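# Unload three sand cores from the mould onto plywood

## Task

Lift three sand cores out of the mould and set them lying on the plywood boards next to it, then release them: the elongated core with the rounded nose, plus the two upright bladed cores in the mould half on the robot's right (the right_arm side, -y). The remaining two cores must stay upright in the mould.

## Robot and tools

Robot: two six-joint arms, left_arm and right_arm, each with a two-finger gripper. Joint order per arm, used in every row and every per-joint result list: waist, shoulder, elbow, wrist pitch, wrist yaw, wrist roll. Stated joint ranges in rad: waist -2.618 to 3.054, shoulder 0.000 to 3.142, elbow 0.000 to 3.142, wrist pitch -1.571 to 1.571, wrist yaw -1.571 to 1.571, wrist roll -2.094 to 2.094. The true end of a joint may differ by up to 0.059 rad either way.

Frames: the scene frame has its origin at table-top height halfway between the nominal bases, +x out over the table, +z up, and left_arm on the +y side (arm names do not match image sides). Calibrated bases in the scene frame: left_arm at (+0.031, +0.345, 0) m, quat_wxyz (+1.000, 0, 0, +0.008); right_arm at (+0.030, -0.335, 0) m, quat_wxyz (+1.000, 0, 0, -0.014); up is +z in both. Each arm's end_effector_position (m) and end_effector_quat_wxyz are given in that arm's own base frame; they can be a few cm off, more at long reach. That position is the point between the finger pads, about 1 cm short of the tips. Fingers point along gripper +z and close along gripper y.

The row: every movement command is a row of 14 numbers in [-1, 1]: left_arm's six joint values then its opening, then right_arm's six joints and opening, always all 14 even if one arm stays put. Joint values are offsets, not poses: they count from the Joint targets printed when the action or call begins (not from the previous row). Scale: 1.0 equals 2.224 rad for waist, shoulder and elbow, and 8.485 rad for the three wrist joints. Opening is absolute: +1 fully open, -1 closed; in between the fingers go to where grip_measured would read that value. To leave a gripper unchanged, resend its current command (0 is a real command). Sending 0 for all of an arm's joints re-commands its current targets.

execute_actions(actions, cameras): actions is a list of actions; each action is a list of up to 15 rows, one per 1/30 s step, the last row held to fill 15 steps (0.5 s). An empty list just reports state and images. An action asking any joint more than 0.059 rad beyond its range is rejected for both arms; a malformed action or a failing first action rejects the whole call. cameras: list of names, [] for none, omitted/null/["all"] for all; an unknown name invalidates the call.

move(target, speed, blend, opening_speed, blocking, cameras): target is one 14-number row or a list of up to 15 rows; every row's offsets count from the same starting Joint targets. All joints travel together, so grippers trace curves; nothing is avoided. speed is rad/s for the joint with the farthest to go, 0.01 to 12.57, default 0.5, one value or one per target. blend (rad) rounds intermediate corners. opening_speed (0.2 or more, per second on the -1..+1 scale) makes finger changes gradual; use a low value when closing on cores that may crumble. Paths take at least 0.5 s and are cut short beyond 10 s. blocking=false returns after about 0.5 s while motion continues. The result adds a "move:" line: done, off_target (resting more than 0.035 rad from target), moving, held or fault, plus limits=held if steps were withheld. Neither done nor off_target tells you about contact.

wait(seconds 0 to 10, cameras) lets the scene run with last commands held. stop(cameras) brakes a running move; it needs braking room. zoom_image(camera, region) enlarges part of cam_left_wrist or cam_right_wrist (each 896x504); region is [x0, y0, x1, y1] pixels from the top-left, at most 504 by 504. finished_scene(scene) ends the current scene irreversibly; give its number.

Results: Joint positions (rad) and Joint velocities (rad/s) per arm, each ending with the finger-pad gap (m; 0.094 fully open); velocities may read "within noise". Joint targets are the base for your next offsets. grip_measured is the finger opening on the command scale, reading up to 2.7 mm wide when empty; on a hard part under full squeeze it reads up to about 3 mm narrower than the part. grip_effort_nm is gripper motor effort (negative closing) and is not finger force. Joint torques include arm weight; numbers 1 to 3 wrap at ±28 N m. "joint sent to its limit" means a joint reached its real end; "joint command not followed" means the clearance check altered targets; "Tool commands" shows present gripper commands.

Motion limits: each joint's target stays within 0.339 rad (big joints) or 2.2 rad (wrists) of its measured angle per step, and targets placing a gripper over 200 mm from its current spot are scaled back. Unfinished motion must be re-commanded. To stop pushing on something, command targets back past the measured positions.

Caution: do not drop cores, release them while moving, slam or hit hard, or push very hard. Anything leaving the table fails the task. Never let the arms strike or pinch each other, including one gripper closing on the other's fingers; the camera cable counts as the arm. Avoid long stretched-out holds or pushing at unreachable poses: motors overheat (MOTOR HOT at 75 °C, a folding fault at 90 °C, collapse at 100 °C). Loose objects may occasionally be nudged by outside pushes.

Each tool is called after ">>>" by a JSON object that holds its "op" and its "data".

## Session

>>> {"op": "execute_actions", "data": {"actions": []}}

Scene clock: 0.00 s.
left_arm: end_effector_position=(+0.3493, -0.0518, +0.2095) grip_measured=+1.000 grip_effort_nm=n/a end_effector_quat_wxyz=(+0.534, -0.007, +0.815, -0.226) | right_arm: end_effector_position=(+0.3046, +0.0783, +0.1820) grip_measured=+1.000 grip_effort_nm=n/a end_effector_quat_wxyz=(+0.477, +0.034, +0.863, +0.162)
Joint positions: left_arm=[0.059 1.017 0.578 0.071 0.424 -0.25 0.094] | right_arm=[0.21 0.854 0.562 -0.224 -0.068 0.329 0.094]
Joint velocities: within noise
Joint torques (N m): no reading
Heat: left arm: 31 °C; right arm: 32 °C.
Joint targets: left_arm=[0.059 1.010 0.587 0.072 0.427 -0.248] | right_arm=[0.210 0.847 0.574 -0.220 -0.067 0.327]
Tool commands: left_gripper/opening=+1.0 right_gripper/opening=+1.0

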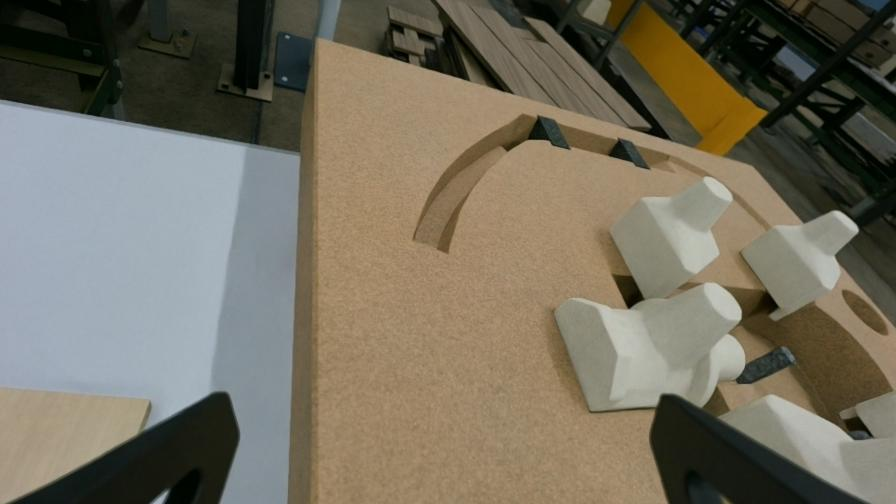

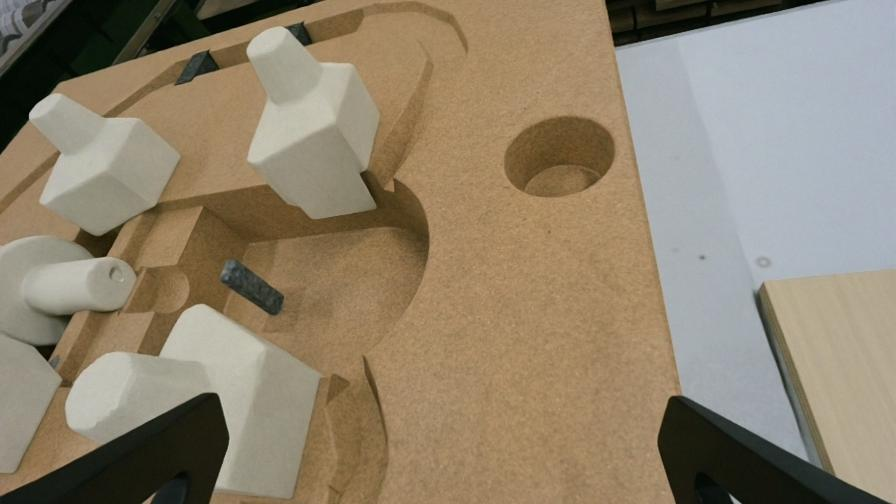

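>>> {"op": "move", "data": {"target": [[0,0,0.2,0,0,0,1,0,0,0.2,0,0,0,1],[-0.0265,0.0854,0.5004,-0.1853,-0.0503,0.0292,1,-0.0944,0.1587,0.5063,-0.1509,0.0079,-0.0385,1]], "speed": 0.9, "blend": 0.15}}

>>> {"op": "move", "data": {"target": [-0.2248,0.3152,0.2698,0,0,0,1,0.1574,0.3152,0.2698,0,0,0,1], "speed": 0.9}}

Scene clock: 7.23 s.
left_arm: end_effector_position=(+0.2442, +0.0015, +0.3210) grip_measured=+1.000 grip_effort_nm=0.027 end_effector_quat_wxyz=(+0.278, -0.006, +0.961, -0.004) | right_arm: end_effector_position=(+0.2456, +0.0040, +0.3190) grip_measured=+1.000 grip_effort_nm=0.027 end_effector_quat_wxyz=(+0.276, -0.001, +0.961, +0.005)
Joint positions: left_arm=[0.009 1.194 1.678 -1.492 0.009 -0.007 0.094] | right_arm=[0.007 1.197 1.672 -1.487 -0.006 0.007 0.094]
Joint velocities: within noise
Joint torques (N m): left_arm=[-0.59 -1.33 5.93 1.41 -0.09 0] | right_arm=[-0.65 -1.54 6.82 0.81 0.05 -0.13]
Heat: left arm: 32 °C; right arm: 33 °C.
Joint targets: left_arm=[0.000 1.200 1.701 -1.500 0.000 -0.001] | right_arm=[0.000 1.201 1.700 -1.500 0.000 0.000]
move: done

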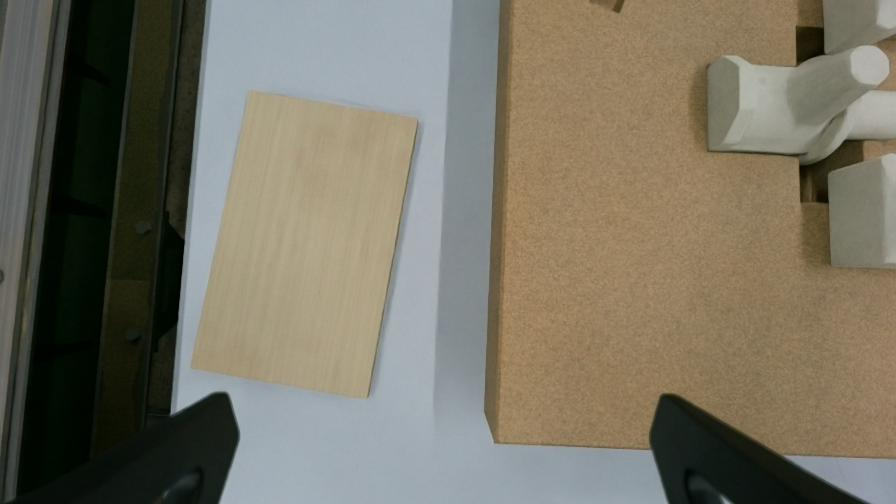

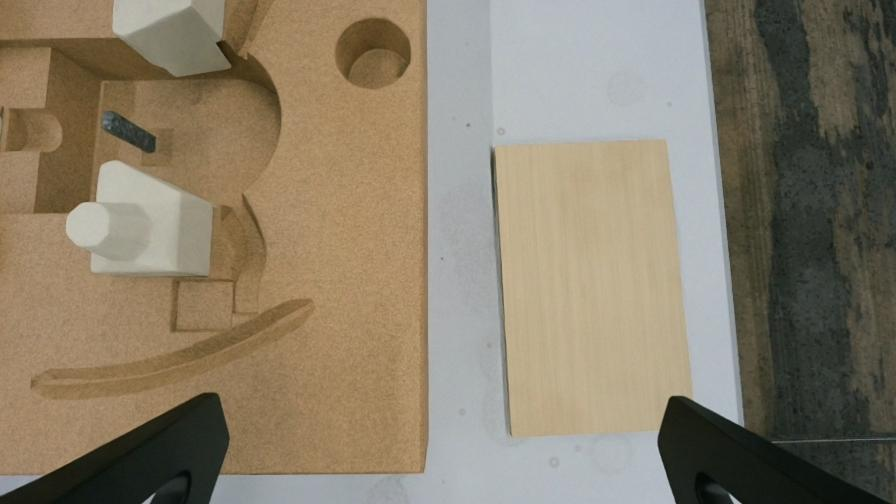

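Scene clock: 8.67 s.
left_arm: end_effector_position=(+0.3675, -0.2013, +0.2920) grip_measured=+1.000 grip_effort_nm=0.022 end_effector_quat_wxyz=(+0.218, +0.240, +0.944, -0.058) | right_arm: end_effector_position=(+0.3932, +0.1460, +0.2868) grip_measured=+1.000 grip_effort_nm=0.022 end_effector_quat_wxyz=(+0.213, -0.168, +0.961, +0.041)
Joint positions: left_arm=[-0.502 1.898 2.278 -1.497 0.003 -0.006 0.094] | right_arm=[0.351 1.906 2.273 -1.5 -0.005 0.006 0.094]
Joint velocities: within noise
Joint torques (N m): left_arm=[0.14 -7.62 6.17 1.25 -0.01 0.02] | right_arm=[-0.08 -8.27 6.93 0.78 0.03 -0.1]
Heat: left arm: 32 °C; right arm: 33 °C.
Joint targets: left_arm=[-0.500 1.901 2.301 -1.500 0.000 -0.001] | right_arm=[0.350 1.902 2.301 -1.500 0.000 0.000]
move: done

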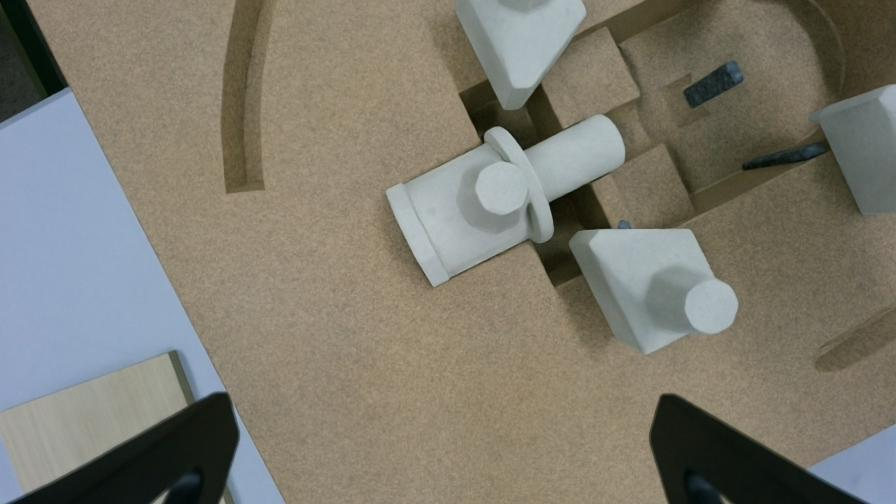

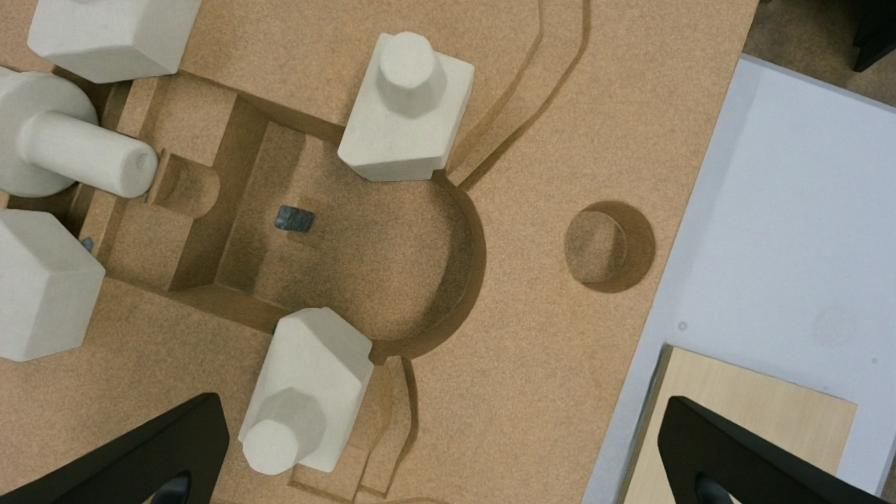

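>>> {"op": "move", "data": {"target": [-0.0166,0.005,-0.1723,0.0583,0,0,0.15,0.103,-0.518,-0.8188,0.1591,0,0,0.6], "speed": 0.9}}

Scene clock: 59.00 s.
left_arm: end_effector_position=(+0.4181, -0.2438, +0.2275) grip_measured=+0.152 grip_effort_nm=-0.061 end_effector_quat_wxyz=(+0.275, +0.248, +0.926, -0.077) | right_arm: end_effector_position=(+0.2549, +0.1660, +0.1825) grip_measured=+0.603 grip_effort_nm=-0.125 end_effector_quat_wxyz=(+0.507, -0.238, +0.815, +0.152)
Joint positions: left_arm=[-0.529 1.898 1.926 -1.02 0.003 -0.006 0.054] | right_arm=[0.572 0.762 0.487 -0.181 -0.004 0.006 0.075]
Joint velocities: within noise
Joint torques (N m): left_arm=[-0.53 -7.84 4.51 1.66 0.03 0] | right_arm=[0.66 -1.68 5.83 1.75 0.02 -0.09]
Heat: left arm: 36 °C; right arm: 35 °C.
Joint targets: left_arm=[-0.537 1.912 1.917 -1.005 0.000 -0.001] | right_arm=[0.579 0.749 0.479 -0.151 0.000 0.000]
move: done

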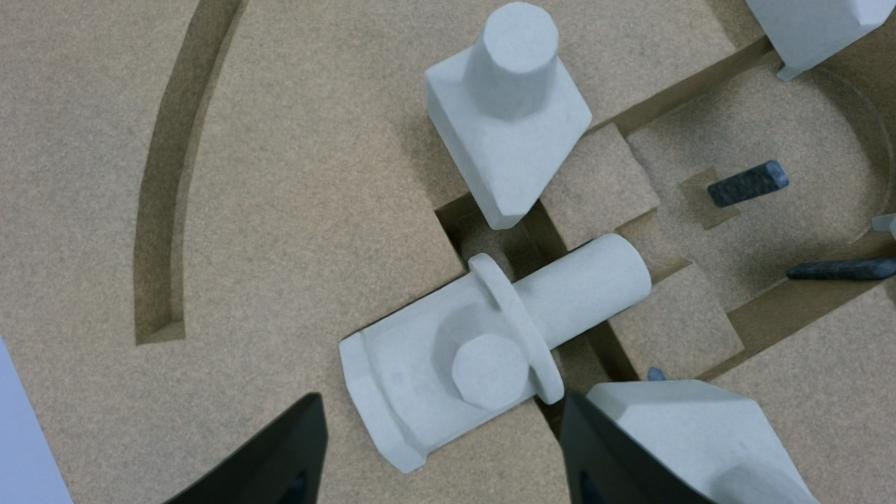

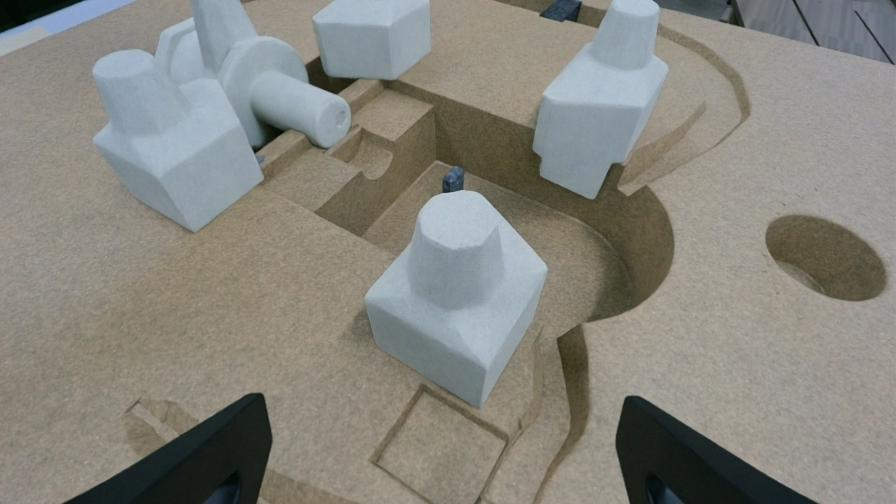

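>>> {"op": "move", "data": {"target": [[-0.0121,0,0,0,0,0,0.15,-0.0094,0,0,0,0,0,0.6],[-0.0121,-0.0139,-0.1157,0.0267,0,0,0.15,-0.0094,0.1621,-0.0096,0.0569,0,0,0.6]], "speed": 0.35}}

Scene clock: 67.17 s.
left_arm: end_effector_position=(+0.4115, -0.2583, +0.1588) grip_measured=+0.152 grip_effort_nm=-0.056 end_effector_quat_wxyz=(+0.258, +0.265, +0.926, -0.077) | right_arm: end_effector_position=(+0.3101, +0.1990, +0.1730) grip_measured=+0.603 grip_effort_nm=-0.125 end_effector_quat_wxyz=(+0.552, -0.227, +0.785, +0.164)
Joint positions: left_arm=[-0.562 1.898 1.668 -0.796 0.003 -0.006 0.054] | right_arm=[0.566 1.107 0.468 0.296 -0.004 0.005 0.075]
Joint velocities: within noise
Joint torques (N m): left_arm=[-0.06 -10.18 4.71 1.62 0 0] | right_arm=[-0.68 -2.47 5.33 1.84 0.03 -0.1]
Heat: left arm: 37 °C; right arm: 35 °C.
Joint targets: left_arm=[-0.564 1.881 1.660 -0.779 0.000 -0.001] | right_arm=[0.558 1.110 0.458 0.332 0.000 0.000]
move: off_target (right_arm); right_arm: the wrist pitch is farthest, 0.036 rad from its target

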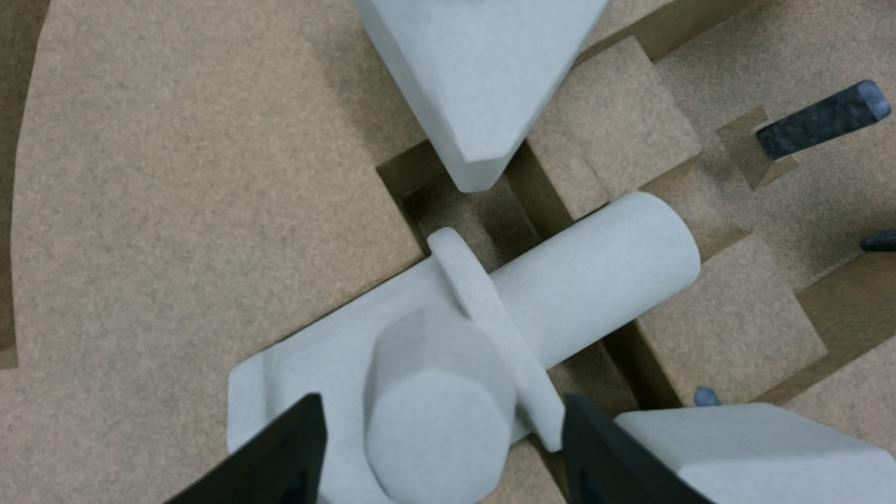

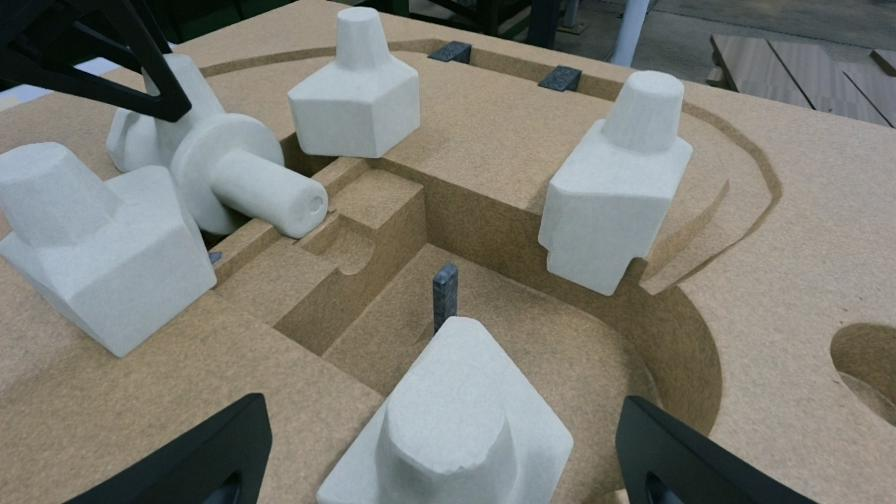

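>>> {"op": "move", "data": {"target": [[0,0,0,0,0,0,0.15,0,0.0195,0,0.003,0,0,0.6],[0,0,0,0,0,0,-0.75,0,0.0195,0,0.003,0,0,-0.75]], "speed": 0.3, "opening_speed": 0.8}}

Scene clock: 72.90 s.
left_arm: end_effector_position=(+0.4122, -0.2576, +0.1590) grip_measured=-0.328 grip_effort_nm=-0.999 end_effector_quat_wxyz=(+0.260, +0.266, +0.925, -0.074) | right_arm: end_effector_position=(+0.3141, +0.2008, +0.1643) grip_measured=-0.388 grip_effort_nm=-1.004 end_effector_quat_wxyz=(+0.546, -0.229, +0.790, +0.160)
Joint positions: left_arm=[-0.562 1.898 1.668 -0.795 -0.003 -0.001 0.032] | right_arm=[0.566 1.149 0.468 0.322 -0.001 0.002 0.029]
Joint velocities: within noise
Joint torques (N m): left_arm=[-0.12 -10.26 4.77 1.59 0.06 -0.06] | right_arm=[-0.66 -2.61 5.26 1.85 0 -0.06]
Heat: left arm: 39 °C; right arm: 36 °C.
Joint targets: left_arm=[-0.564 1.881 1.660 -0.779 0.000 -0.001] | right_arm=[0.558 1.153 0.458 0.358 0.000 0.000]
move: done; target 2's new numbers were sent with right_arm's wrist pitch 0.036 rad from that target

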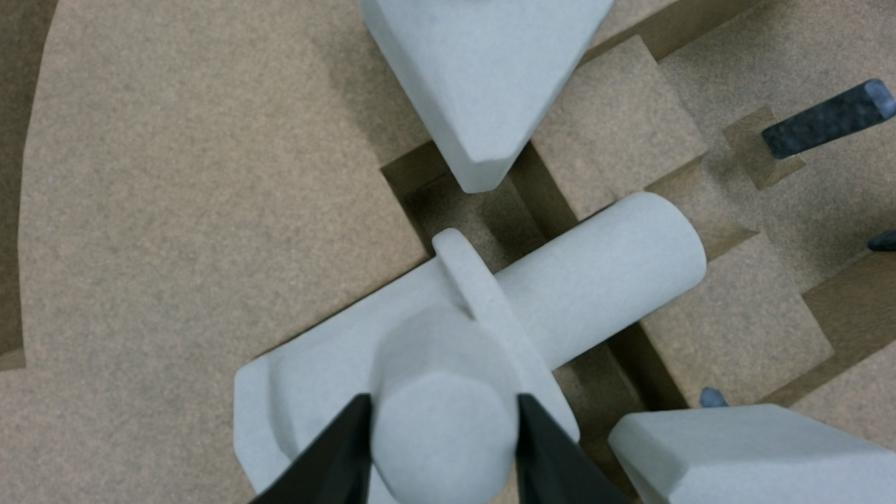

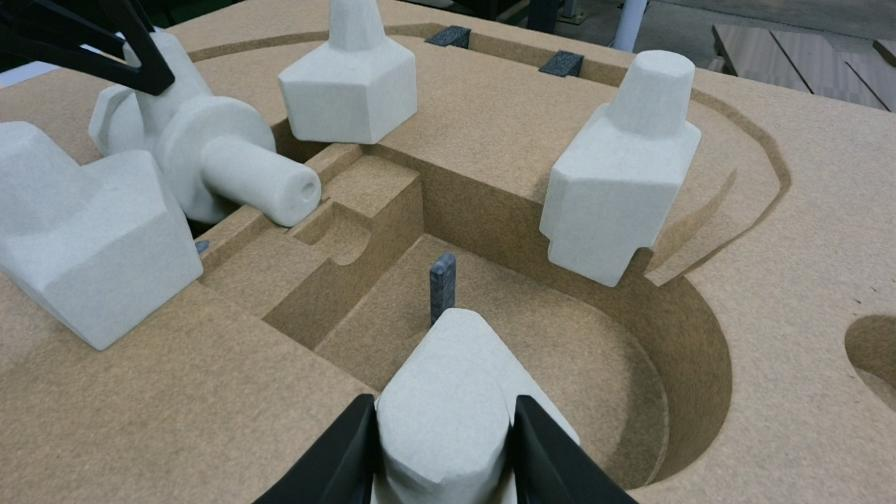

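>>> {"op": "move", "data": {"target": [[0,0.0096,0.0918,-0.0215,0,0,-0.75,0,-0.0354,0.0637,-0.026,0,0,-0.75],[0,0.0304,0.1857,-0.0407,0,0,-0.75,0,-0.0488,0.165,-0.0561,0,0,-0.75],[0,0.0643,0.2948,-0.0604,0,0,-0.75,0,-0.0297,0.3009,-0.0867,0,0,-0.75]], "speed": 0.3, "blend": 0.03}}

Scene clock: 87.03 s.
left_arm: end_effector_position=(+0.3996, -0.2494, +0.2485) grip_measured=-0.330 grip_effort_nm=-1.004 end_effector_quat_wxyz=(+0.220, +0.271, +0.935, -0.061) | right_arm: end_effector_position=(+0.3078, +0.1964, +0.2898) grip_measured=-0.392 grip_effort_nm=-1.004 end_effector_quat_wxyz=(+0.494, -0.238, +0.824, +0.144)
Joint positions: left_arm=[-0.562 2.028 2.264 -1.347 -0.004 0.004 0.031] | right_arm=[0.565 1.096 1.068 -0.462 -0.001 0.001 0.029]
Joint velocities: within noise
Joint torques (N m): left_arm=[-0.08 -9.57 9.17 1.91 0.07 -0.1] | right_arm=[-0.55 -3.38 10.96 2.24 -0.01 -0.05]
Heat: left arm: 40 °C; right arm: 38 °C.
Joint targets: left_arm=[-0.564 2.024 2.316 -1.292 0.000 -0.001] | right_arm=[0.558 1.087 1.127 -0.378 0.000 0.000]
move: off_target (left_arm, right_arm); left_arm: the wrist pitch is farthest, 0.055 rad from its target; right_arm: the wrist pitch is farthest, 0.084 rad from its target

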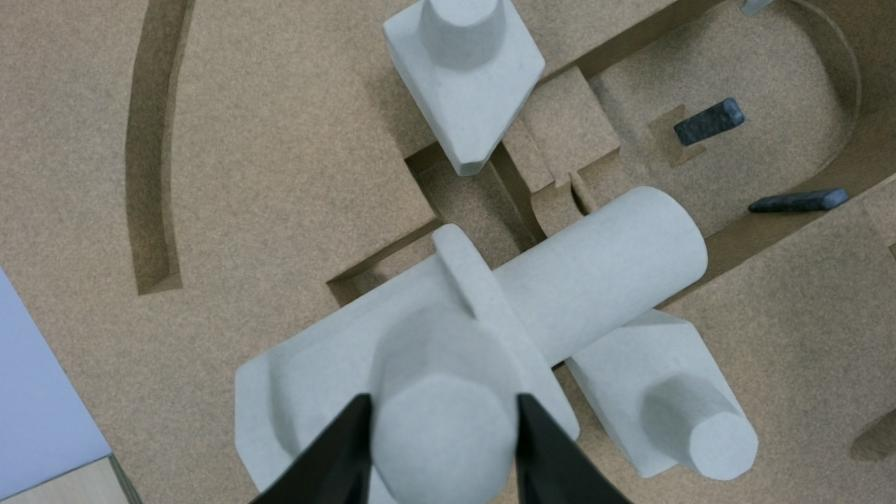

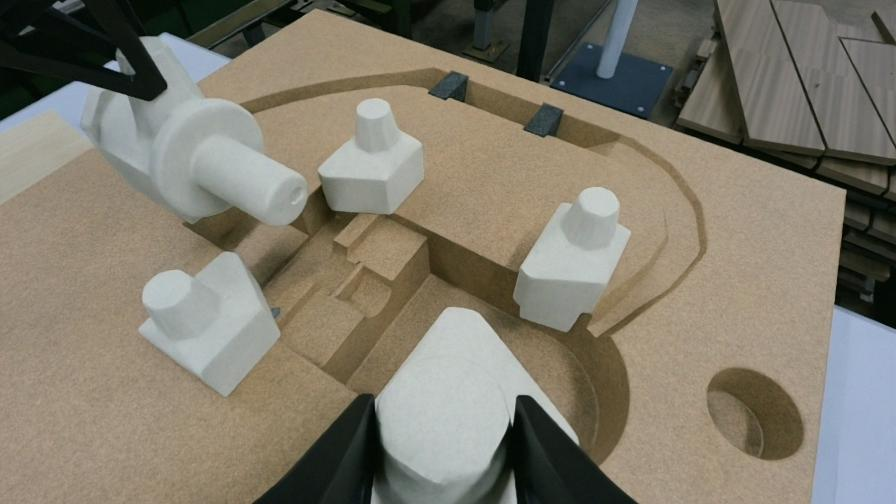

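>>> {"op": "move", "data": {"target": [[0.4294,0,0,0,0,0,-0.75,-0.3408,0,0,0,0,0,-0.75],[0.4294,-0.2933,-0.5391,0.0644,0,0,-0.75,-0.3408,0.3052,0.0775,-0.1126,0.1002,0,-0.75],[0.4294,-0.2819,-0.6,0.083,0,0,-0.75,-0.2158,0.3052,0.0775,-0.1126,0.1002,0,-0.75]], "speed": [0.6,0.6,0.25], "blend": 0.06}}

Scene clock: 105.27 s.
left_arm: end_effector_position=(+0.3222, +0.1382, +0.1221) grip_measured=-0.330 grip_effort_nm=-1.004 end_effector_quat_wxyz=(+0.256, -0.191, +0.946, +0.055) | right_arm: end_effector_position=(+0.2808, -0.1025, +0.1184) grip_measured=-0.392 grip_effort_nm=-1.004 end_effector_quat_wxyz=(-0.086, -0.075, +0.918, -0.379)
Joint positions: left_arm=[0.399 1.405 0.996 -0.632 -0.006 0.003 0.031] | right_arm=[0.076 1.767 1.262 -1.283 0.774 0.002 0.029]
Joint velocities: within noise
Joint torques (N m): left_arm=[-0.54 -5.26 4.05 1.92 0.09 -0.11] | right_arm=[0.16 -6.68 7.68 -0.7 1.06 -0.05]
Heat: left arm: 39 °C; right arm: 40 °C.
Joint targets: left_arm=[0.392 1.397 0.981 -0.587 0.000 -0.001] | right_arm=[0.078 1.766 1.300 -1.333 0.850 0.000]
move: off_target (left_arm, right_arm); left_arm: the wrist pitch is farthest, 0.044 rad from its target; right_arm: the wrist yaw is farthest, 0.076 rad from its target

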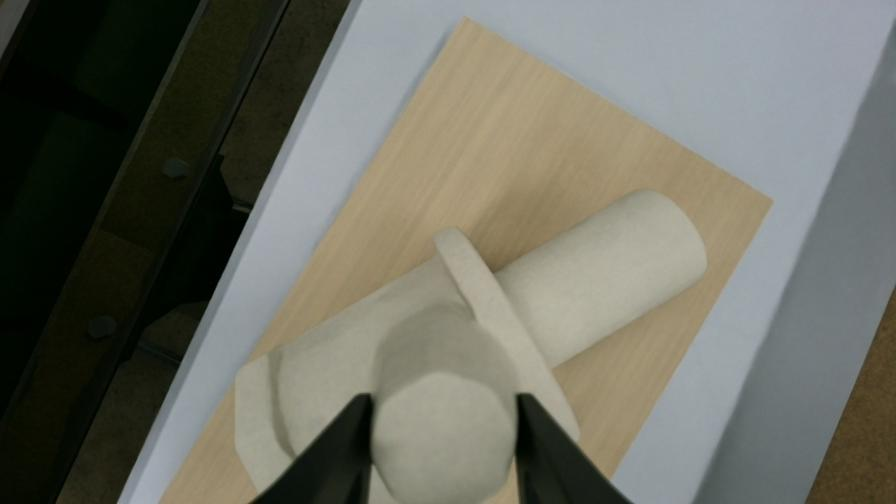

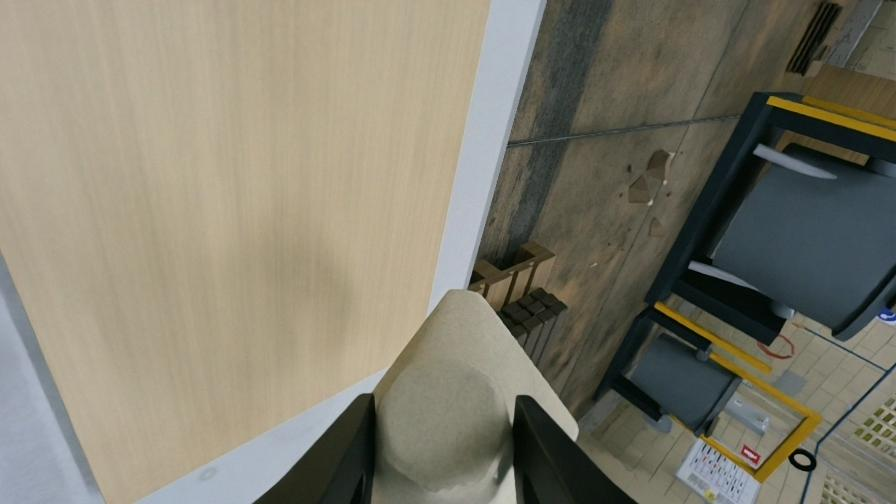

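>>> {"op": "move", "data": {"target": [0,0,-0.0231,0.0064,0,0,-0.75,-0.0135,0.0258,-0.0463,0.0189,0,0,-0.75], "speed": 0.08}}

Scene clock: 112.20 s.
left_arm: end_effector_position=(+0.3253, +0.1395, +0.1217) grip_measured=-0.330 grip_effort_nm=-0.994 end_effector_quat_wxyz=(+0.278, -0.190, +0.940, +0.060) | right_arm: end_effector_position=(+0.2854, -0.1078, +0.0866) grip_measured=-0.392 grip_effort_nm=-1.009 end_effector_quat_wxyz=(-0.085, -0.064, +0.920, -0.378)
Joint positions: left_arm=[0.399 1.384 0.953 -0.564 -0.006 0.003 0.031] | right_arm=[0.056 1.822 1.199 -1.154 0.774 0.002 0.029]
Joint velocities: within noise
Joint torques (N m): left_arm=[-0.54 -3.75 3.51 1.84 0.09 -0.11] | right_arm=[-0.68 -6.75 4.27 -0.39 1.06 -0.06]
Heat: left arm: 37 °C; right arm: 38 °C.
Joint targets: left_arm=[0.392 1.397 0.930 -0.533 0.000 -0.001] | right_arm=[0.048 1.824 1.196 -1.173 0.850 0.000]
move: off_target (right_arm); right_arm: the wrist yaw is farthest, 0.076 rad from its target

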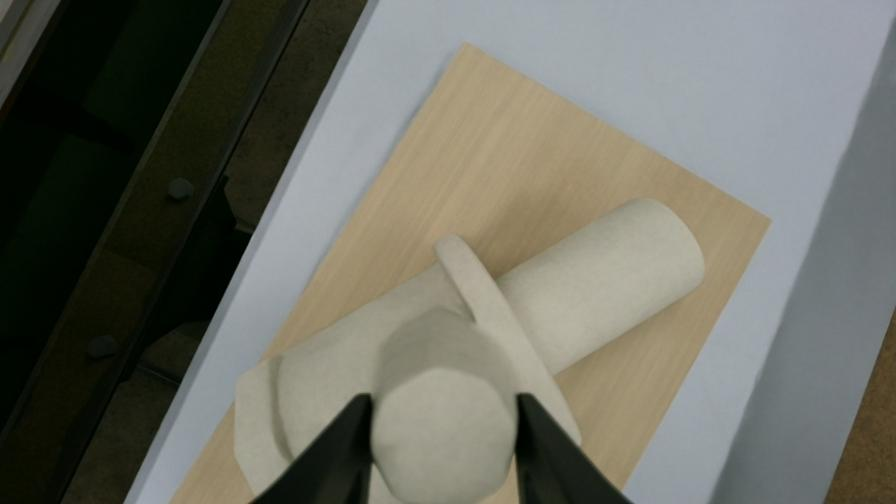

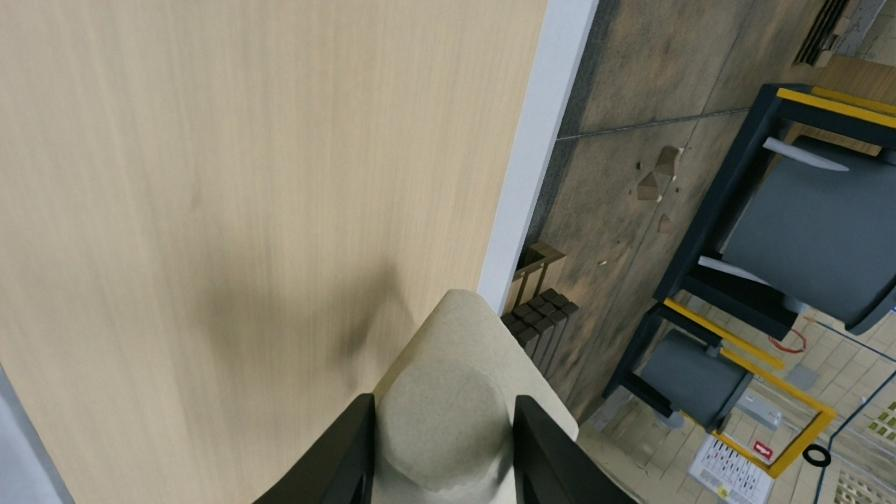

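>>> {"op": "move", "data": {"target": [[0,0.0067,-0.003,-0.0024,0,0,-0.75,0,0.0135,-0.0247,0.0071,0,0,-0.75],[0,0.0067,-0.003,-0.0024,0,0,-0.02,0,0.0135,-0.0247,0.0071,0,0,-0.75]], "speed": 0.08, "opening_speed": 0.4}}

Scene clock: 118.73 s.
left_arm: end_effector_position=(+0.3215, +0.1379, +0.1090) grip_measured=-0.022 grip_effort_nm=0.129 end_effector_quat_wxyz=(+0.263, -0.190, +0.944, +0.057) | right_arm: end_effector_position=(+0.2794, -0.1084, +0.0666) grip_measured=-0.392 grip_effort_nm=-1.009 end_effector_quat_wxyz=(-0.096, -0.068, +0.918, -0.379)
Joint positions: left_arm=[0.399 1.401 0.932 -0.556 -0.006 0.003 0.046] | right_arm=[0.056 1.852 1.145 -1.095 0.776 0.002 0.029]
Joint velocities: within noise
Joint torques (N m): left_arm=[-0.5 -3.97 4.66 1.47 0.1 -0.1] | right_arm=[-0.66 -6.79 4.05 -0.4 1.03 -0.06]
Heat: left arm: 35 °C; right arm: 36 °C.
Joint targets: left_arm=[0.392 1.412 0.923 -0.553 0.000 -0.001] | right_arm=[0.048 1.854 1.141 -1.113 0.850 0.000]
move: off_target (right_arm); right_arm: the wrist yaw is farthest, 0.074 rad from its target

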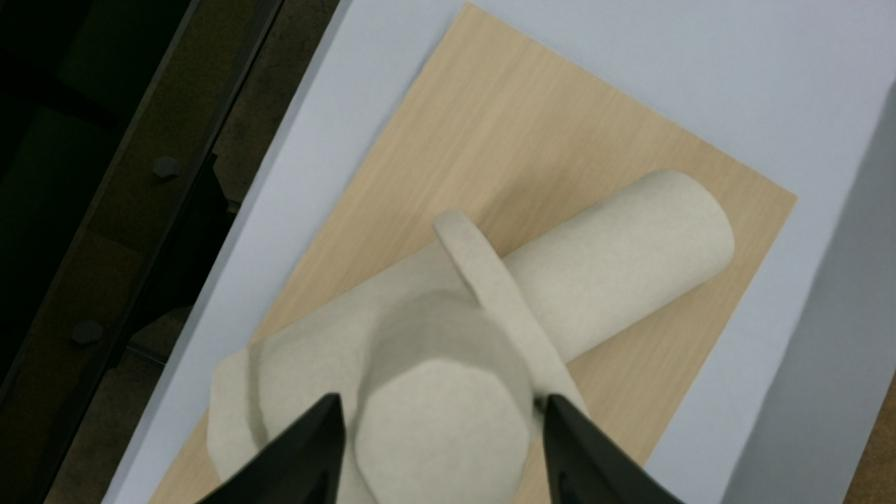

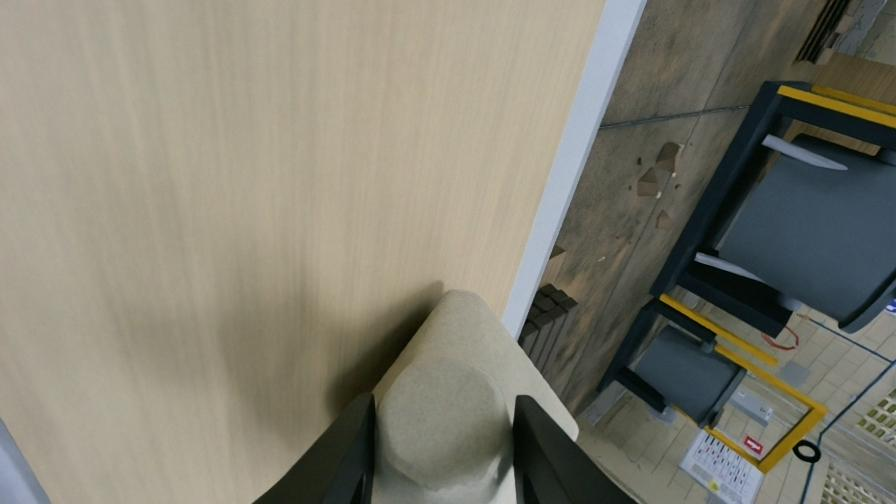

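>>> {"op": "move", "data": {"target": [[0.0,-0.1124,0,-0.0295,0,0,-0.02,0,0.008,-0.0155,0.0045,0,0,-0.75],[0.0,-0.2,0.2,-0.06,0,0,0.1,0,0.008,-0.0155,0.0045,0,0,-0.75]], "speed": [0.25,0.5]}}

Scene clock: 125.47 s.
left_arm: end_effector_position=(+0.2471, +0.1065, +0.3287) grip_measured=+0.098 grip_effort_nm=0.115 end_effector_quat_wxyz=(+0.425, -0.179, +0.883, +0.089) | right_arm: end_effector_position=(+0.2769, -0.1127, +0.0616) grip_measured=-0.392 grip_effort_nm=-1.004 end_effector_quat_wxyz=(-0.099, -0.072, +0.911, -0.394)
Joint positions: left_arm=[0.399 0.967 1.352 -1.057 -0.006 0.003 0.052] | right_arm=[0.056 1.863 1.116 -1.066 0.81 0.002 0.029]
Joint velocities: within noise
Joint torques (N m): left_arm=[-0.49 -0.72 6.02 1.82 0.09 -0.1] | right_arm=[-0.68 -6.22 3.51 -0.32 0.73 -0.06]
Heat: left arm: 34 °C; right arm: 35 °C.
Joint targets: left_arm=[0.392 0.967 1.368 -1.062 0.000 -0.001] | right_arm=[0.048 1.871 1.107 -1.074 0.850 0.000]
move: off_target (right_arm); right_arm: the wrist yaw is farthest, 0.040 rad from its target

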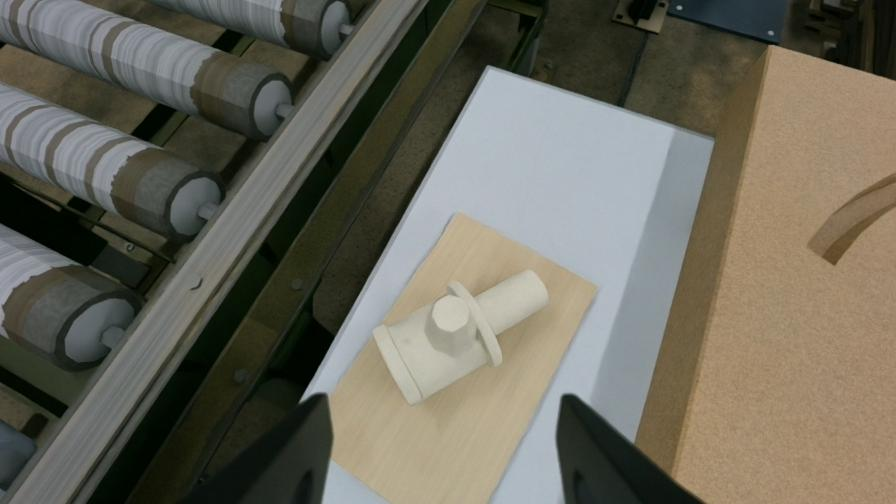

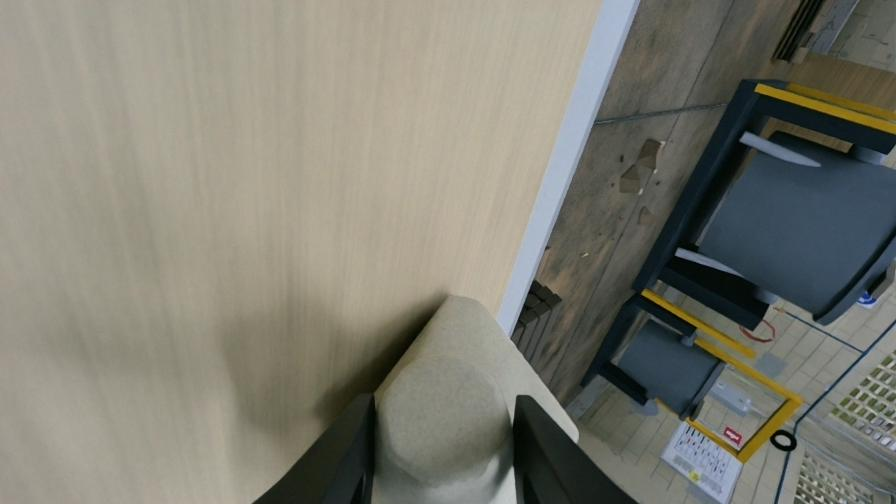

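>>> {"op": "move", "data": {"target": [0,0,0,0,0,0,0.1,0,0.006,-0.012,0.0035,0,0,-0.75], "speed": 0.08, "cameras": ["cam_right_wrist"]}}

Scene clock: 128.30 s.
left_arm: end_effector_position=(+0.2470, +0.1065, +0.3286) grip_measured=+0.098 grip_effort_nm=0.129 end_effector_quat_wxyz=(+0.425, -0.179, +0.883, +0.089) | right_arm: end_effector_position=(+0.2741, -0.1160, +0.0574) grip_measured=-0.392 grip_effort_nm=-1.004 end_effector_quat_wxyz=(-0.104, -0.076, +0.905, -0.406)
Joint positions: left_arm=[0.399 0.967 1.352 -1.058 -0.006 0.003 0.052] | right_arm=[0.056 1.873 1.093 -1.044 0.835 0.002 0.029]
Joint velocities: within noise
Joint torques (N m): left_arm=[-0.54 -0.73 6.05 1.87 0.09 -0.1] | right_arm=[-0.7 -5.94 3.21 -0.22 0.48 -0.06]
Heat: left arm: 34 °C; right arm: 35 °C.
Joint targets: left_arm=[0.392 0.967 1.368 -1.063 0.000 -0.001] | right_arm=[0.048 1.885 1.080 -1.045 0.850 0.000]
move: done
Images, in order (width x height): cam_right_wrist 896x504.

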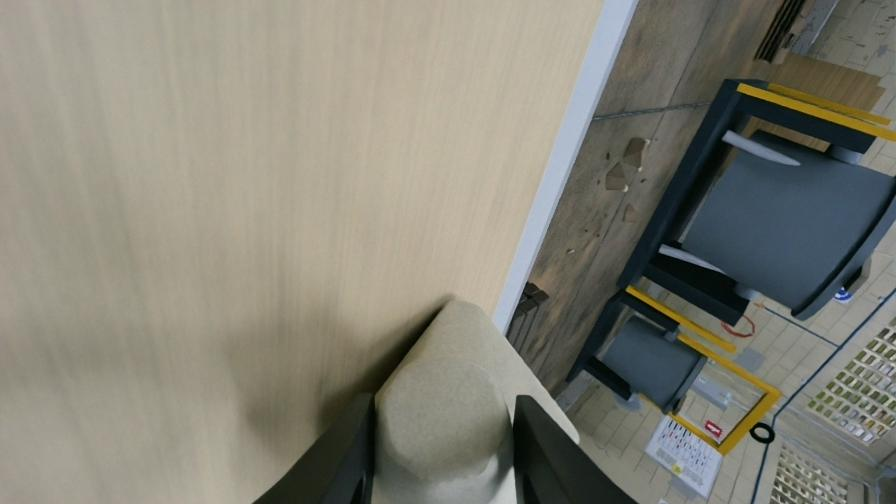

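>>> {"op": "move", "data": {"target": [0,0,0,0,0,0,0.1,0.0225,0.005,-0.011,0.003,0.0125,0,-0.75], "speed": 0.08, "cameras": ["cam_right_wrist"]}}

Scene clock: 132.47 s.
left_arm: end_effector_position=(+0.2470, +0.1065, +0.3286) grip_measured=+0.098 grip_effort_nm=0.125 end_effector_quat_wxyz=(+0.425, -0.179, +0.883, +0.089) | right_arm: end_effector_position=(+0.2736, -0.1137, +0.0542) grip_measured=-0.392 grip_effort_nm=-1.004 end_effector_quat_wxyz=(-0.106, -0.100, +0.889, -0.433)
Joint positions: left_arm=[0.399 0.967 1.352 -1.058 -0.006 0.003 0.052] | right_arm=[0.09 1.89 1.06 -1.02 0.894 0.002 0.029]
Joint velocities: within noise
Joint torques (N m): left_arm=[-0.58 -0.73 6.04 1.87 0.11 -0.1] | right_arm=[0.69 -6.43 3.6 -0.28 0.97 -0.06]
Heat: left arm: 34 °C; right arm: 35 °C.
Joint targets: left_arm=[0.392 0.967 1.368 -1.062 0.000 -0.001] | right_arm=[0.098 1.896 1.056 -1.019 0.956 0.000]
move: off_target (right_arm); right_arm: the wrist yaw is farthest, 0.062 rad from its target
Images, in order (width x height): cam_right_wrist 896x504.

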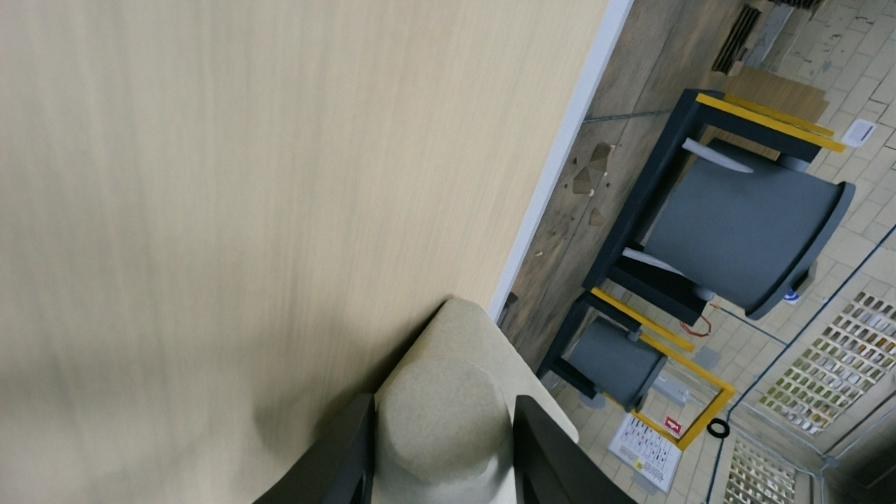

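>>> {"op": "move", "data": {"target": [0,0,0,0,0,0,0.1,0,0.007,-0.014,0.004,0,0,-0.75], "speed": 0.08, "cameras": ["cam_right_wrist"]}}

Scene clock: 135.87 s.
left_arm: end_effector_position=(+0.2470, +0.1065, +0.3286) grip_measured=+0.098 grip_effort_nm=0.120 end_effector_quat_wxyz=(+0.425, -0.179, +0.883, +0.089) | right_arm: end_effector_position=(+0.2739, -0.1167, +0.0515) grip_measured=-0.392 grip_effort_nm=-1.004 end_effector_quat_wxyz=(-0.097, -0.093, +0.885, -0.446)
Joint positions: left_arm=[0.399 0.967 1.352 -1.058 -0.006 0.003 0.052] | right_arm=[0.09 1.894 1.038 -0.983 0.921 0.014 0.029]
Joint velocities: within noise
Joint torques (N m): left_arm=[-0.47 -0.72 6.06 1.87 0.09 -0.09] | right_arm=[0.69 -5.49 2.85 -0.31 0.7 -0.18]
Heat: left arm: 34 °C; right arm: 35 °C.
Joint targets: left_arm=[0.392 0.967 1.368 -1.062 0.000 -0.001] | right_arm=[0.098 1.911 1.025 -0.985 0.956 0.000]
move: done
Images, in order (width x height): cam_right_wrist 896x504.

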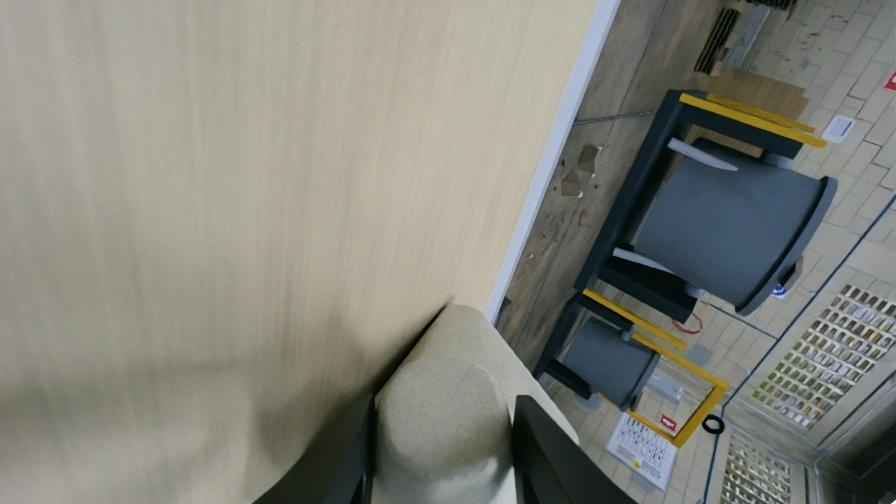

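Contact confirmed by the torque drop; releasing gently.

>>> {"op": "move", "data": {"target": [0,0,0,0,0,0,0.1,0,0,0,0,0,0,-0.1], "opening_speed": 0.25, "cameras": ["cam_right_wrist"]}}

Scene clock: 140.40 s.
left_arm: end_effector_position=(+0.2470, +0.1065, +0.3286) grip_measured=+0.098 grip_effort_nm=0.125 end_effector_quat_wxyz=(+0.425, -0.179, +0.883, +0.089) | right_arm: end_effector_position=(+0.2745, -0.1171, +0.0514) grip_measured=-0.103 grip_effort_nm=0.178 end_effector_quat_wxyz=(-0.096, -0.093, +0.884, -0.448)
Joint positions: left_arm=[0.399 0.967 1.352 -1.058 -0.006 0.003 0.052] | right_arm=[0.09 1.897 1.038 -0.979 0.926 0.014 0.042]
Joint velocities: within noise
Joint torques (N m): left_arm=[-0.51 -0.68 6.05 1.86 0.1 -0.1] | right_arm=[0.69 -5.71 2.91 -0.32 0.66 -0.2]
Heat: left arm: 34 °C; right arm: 34 °C.
Joint targets: left_arm=[0.392 0.967 1.368 -1.062 0.000 -0.001] | right_arm=[0.098 1.911 1.025 -0.985 0.956 0.000]
move: done
Images, in order (width x height): cam_right_wrist 896x504.

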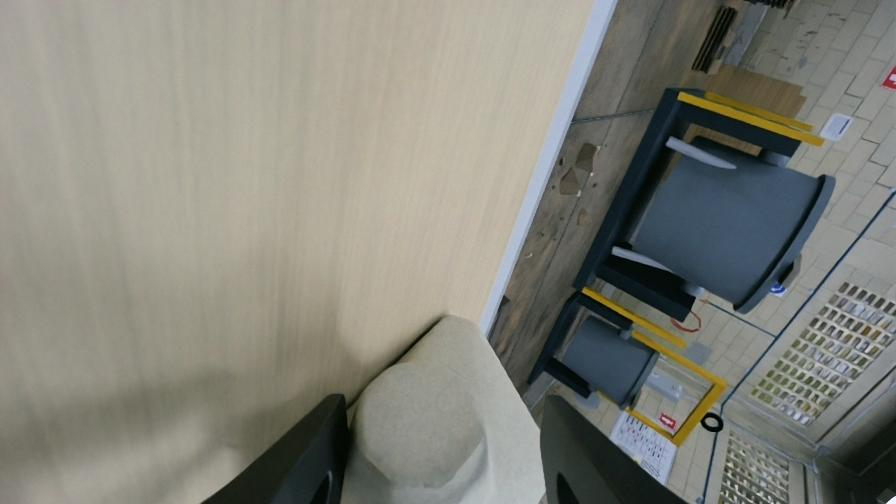

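>>> {"op": "move", "data": {"target": [[0,0,0,0,0,0,0.1,0.0405,-0.0315,0,-0.003,0,0,-0.1],[0,0,0,0,0,0,0.1,0.081,-0.07,0,-0.006,0,0,-0.1]], "speed": 0.15, "cameras": ["cam_right_wrist"]}}

Scene clock: 148.47 s.
left_arm: end_effector_position=(+0.2470, +0.1065, +0.3286) grip_measured=+0.098 grip_effort_nm=0.120 end_effector_quat_wxyz=(+0.425, -0.179, +0.883, +0.089) | right_arm: end_effector_position=(+0.2898, -0.0748, +0.0914) grip_measured=-0.103 grip_effort_nm=0.168 end_effector_quat_wxyz=(-0.022, -0.157, +0.863, -0.479)
Joint positions: left_arm=[0.399 0.967 1.352 -1.058 -0.006 0.003 0.052] | right_arm=[0.264 1.77 1.03 -1.029 0.988 0.01 0.042]
Joint velocities: within noise
Joint torques (N m): left_arm=[-0.59 -0.77 6.05 1.86 0.09 -0.11] | right_arm=[1.26 -7.41 3.95 -0.23 0.09 -0.15]
Heat: left arm: 35 °C; right arm: 35 °C.
Joint targets: left_arm=[0.392 0.967 1.368 -1.062 0.000 -0.001] | right_arm=[0.278 1.755 1.025 -1.036 0.956 0.000]
move: done
Images, in order (width x height): cam_right_wrist 896x504.

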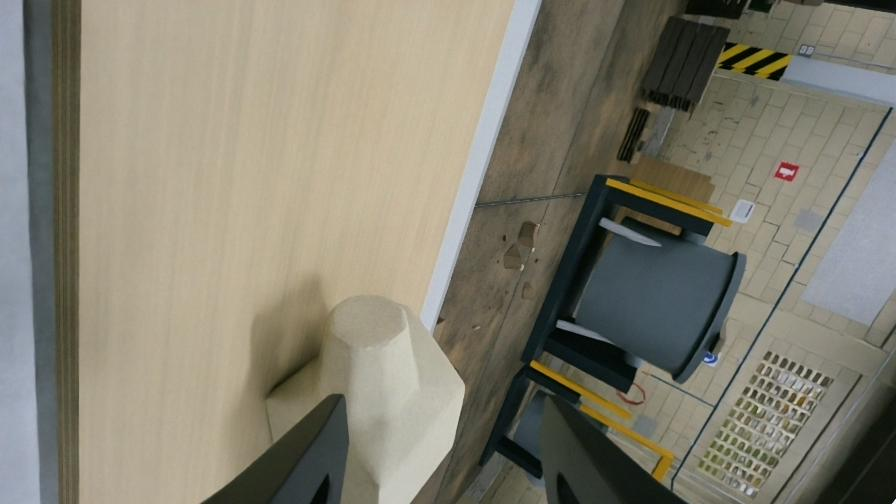

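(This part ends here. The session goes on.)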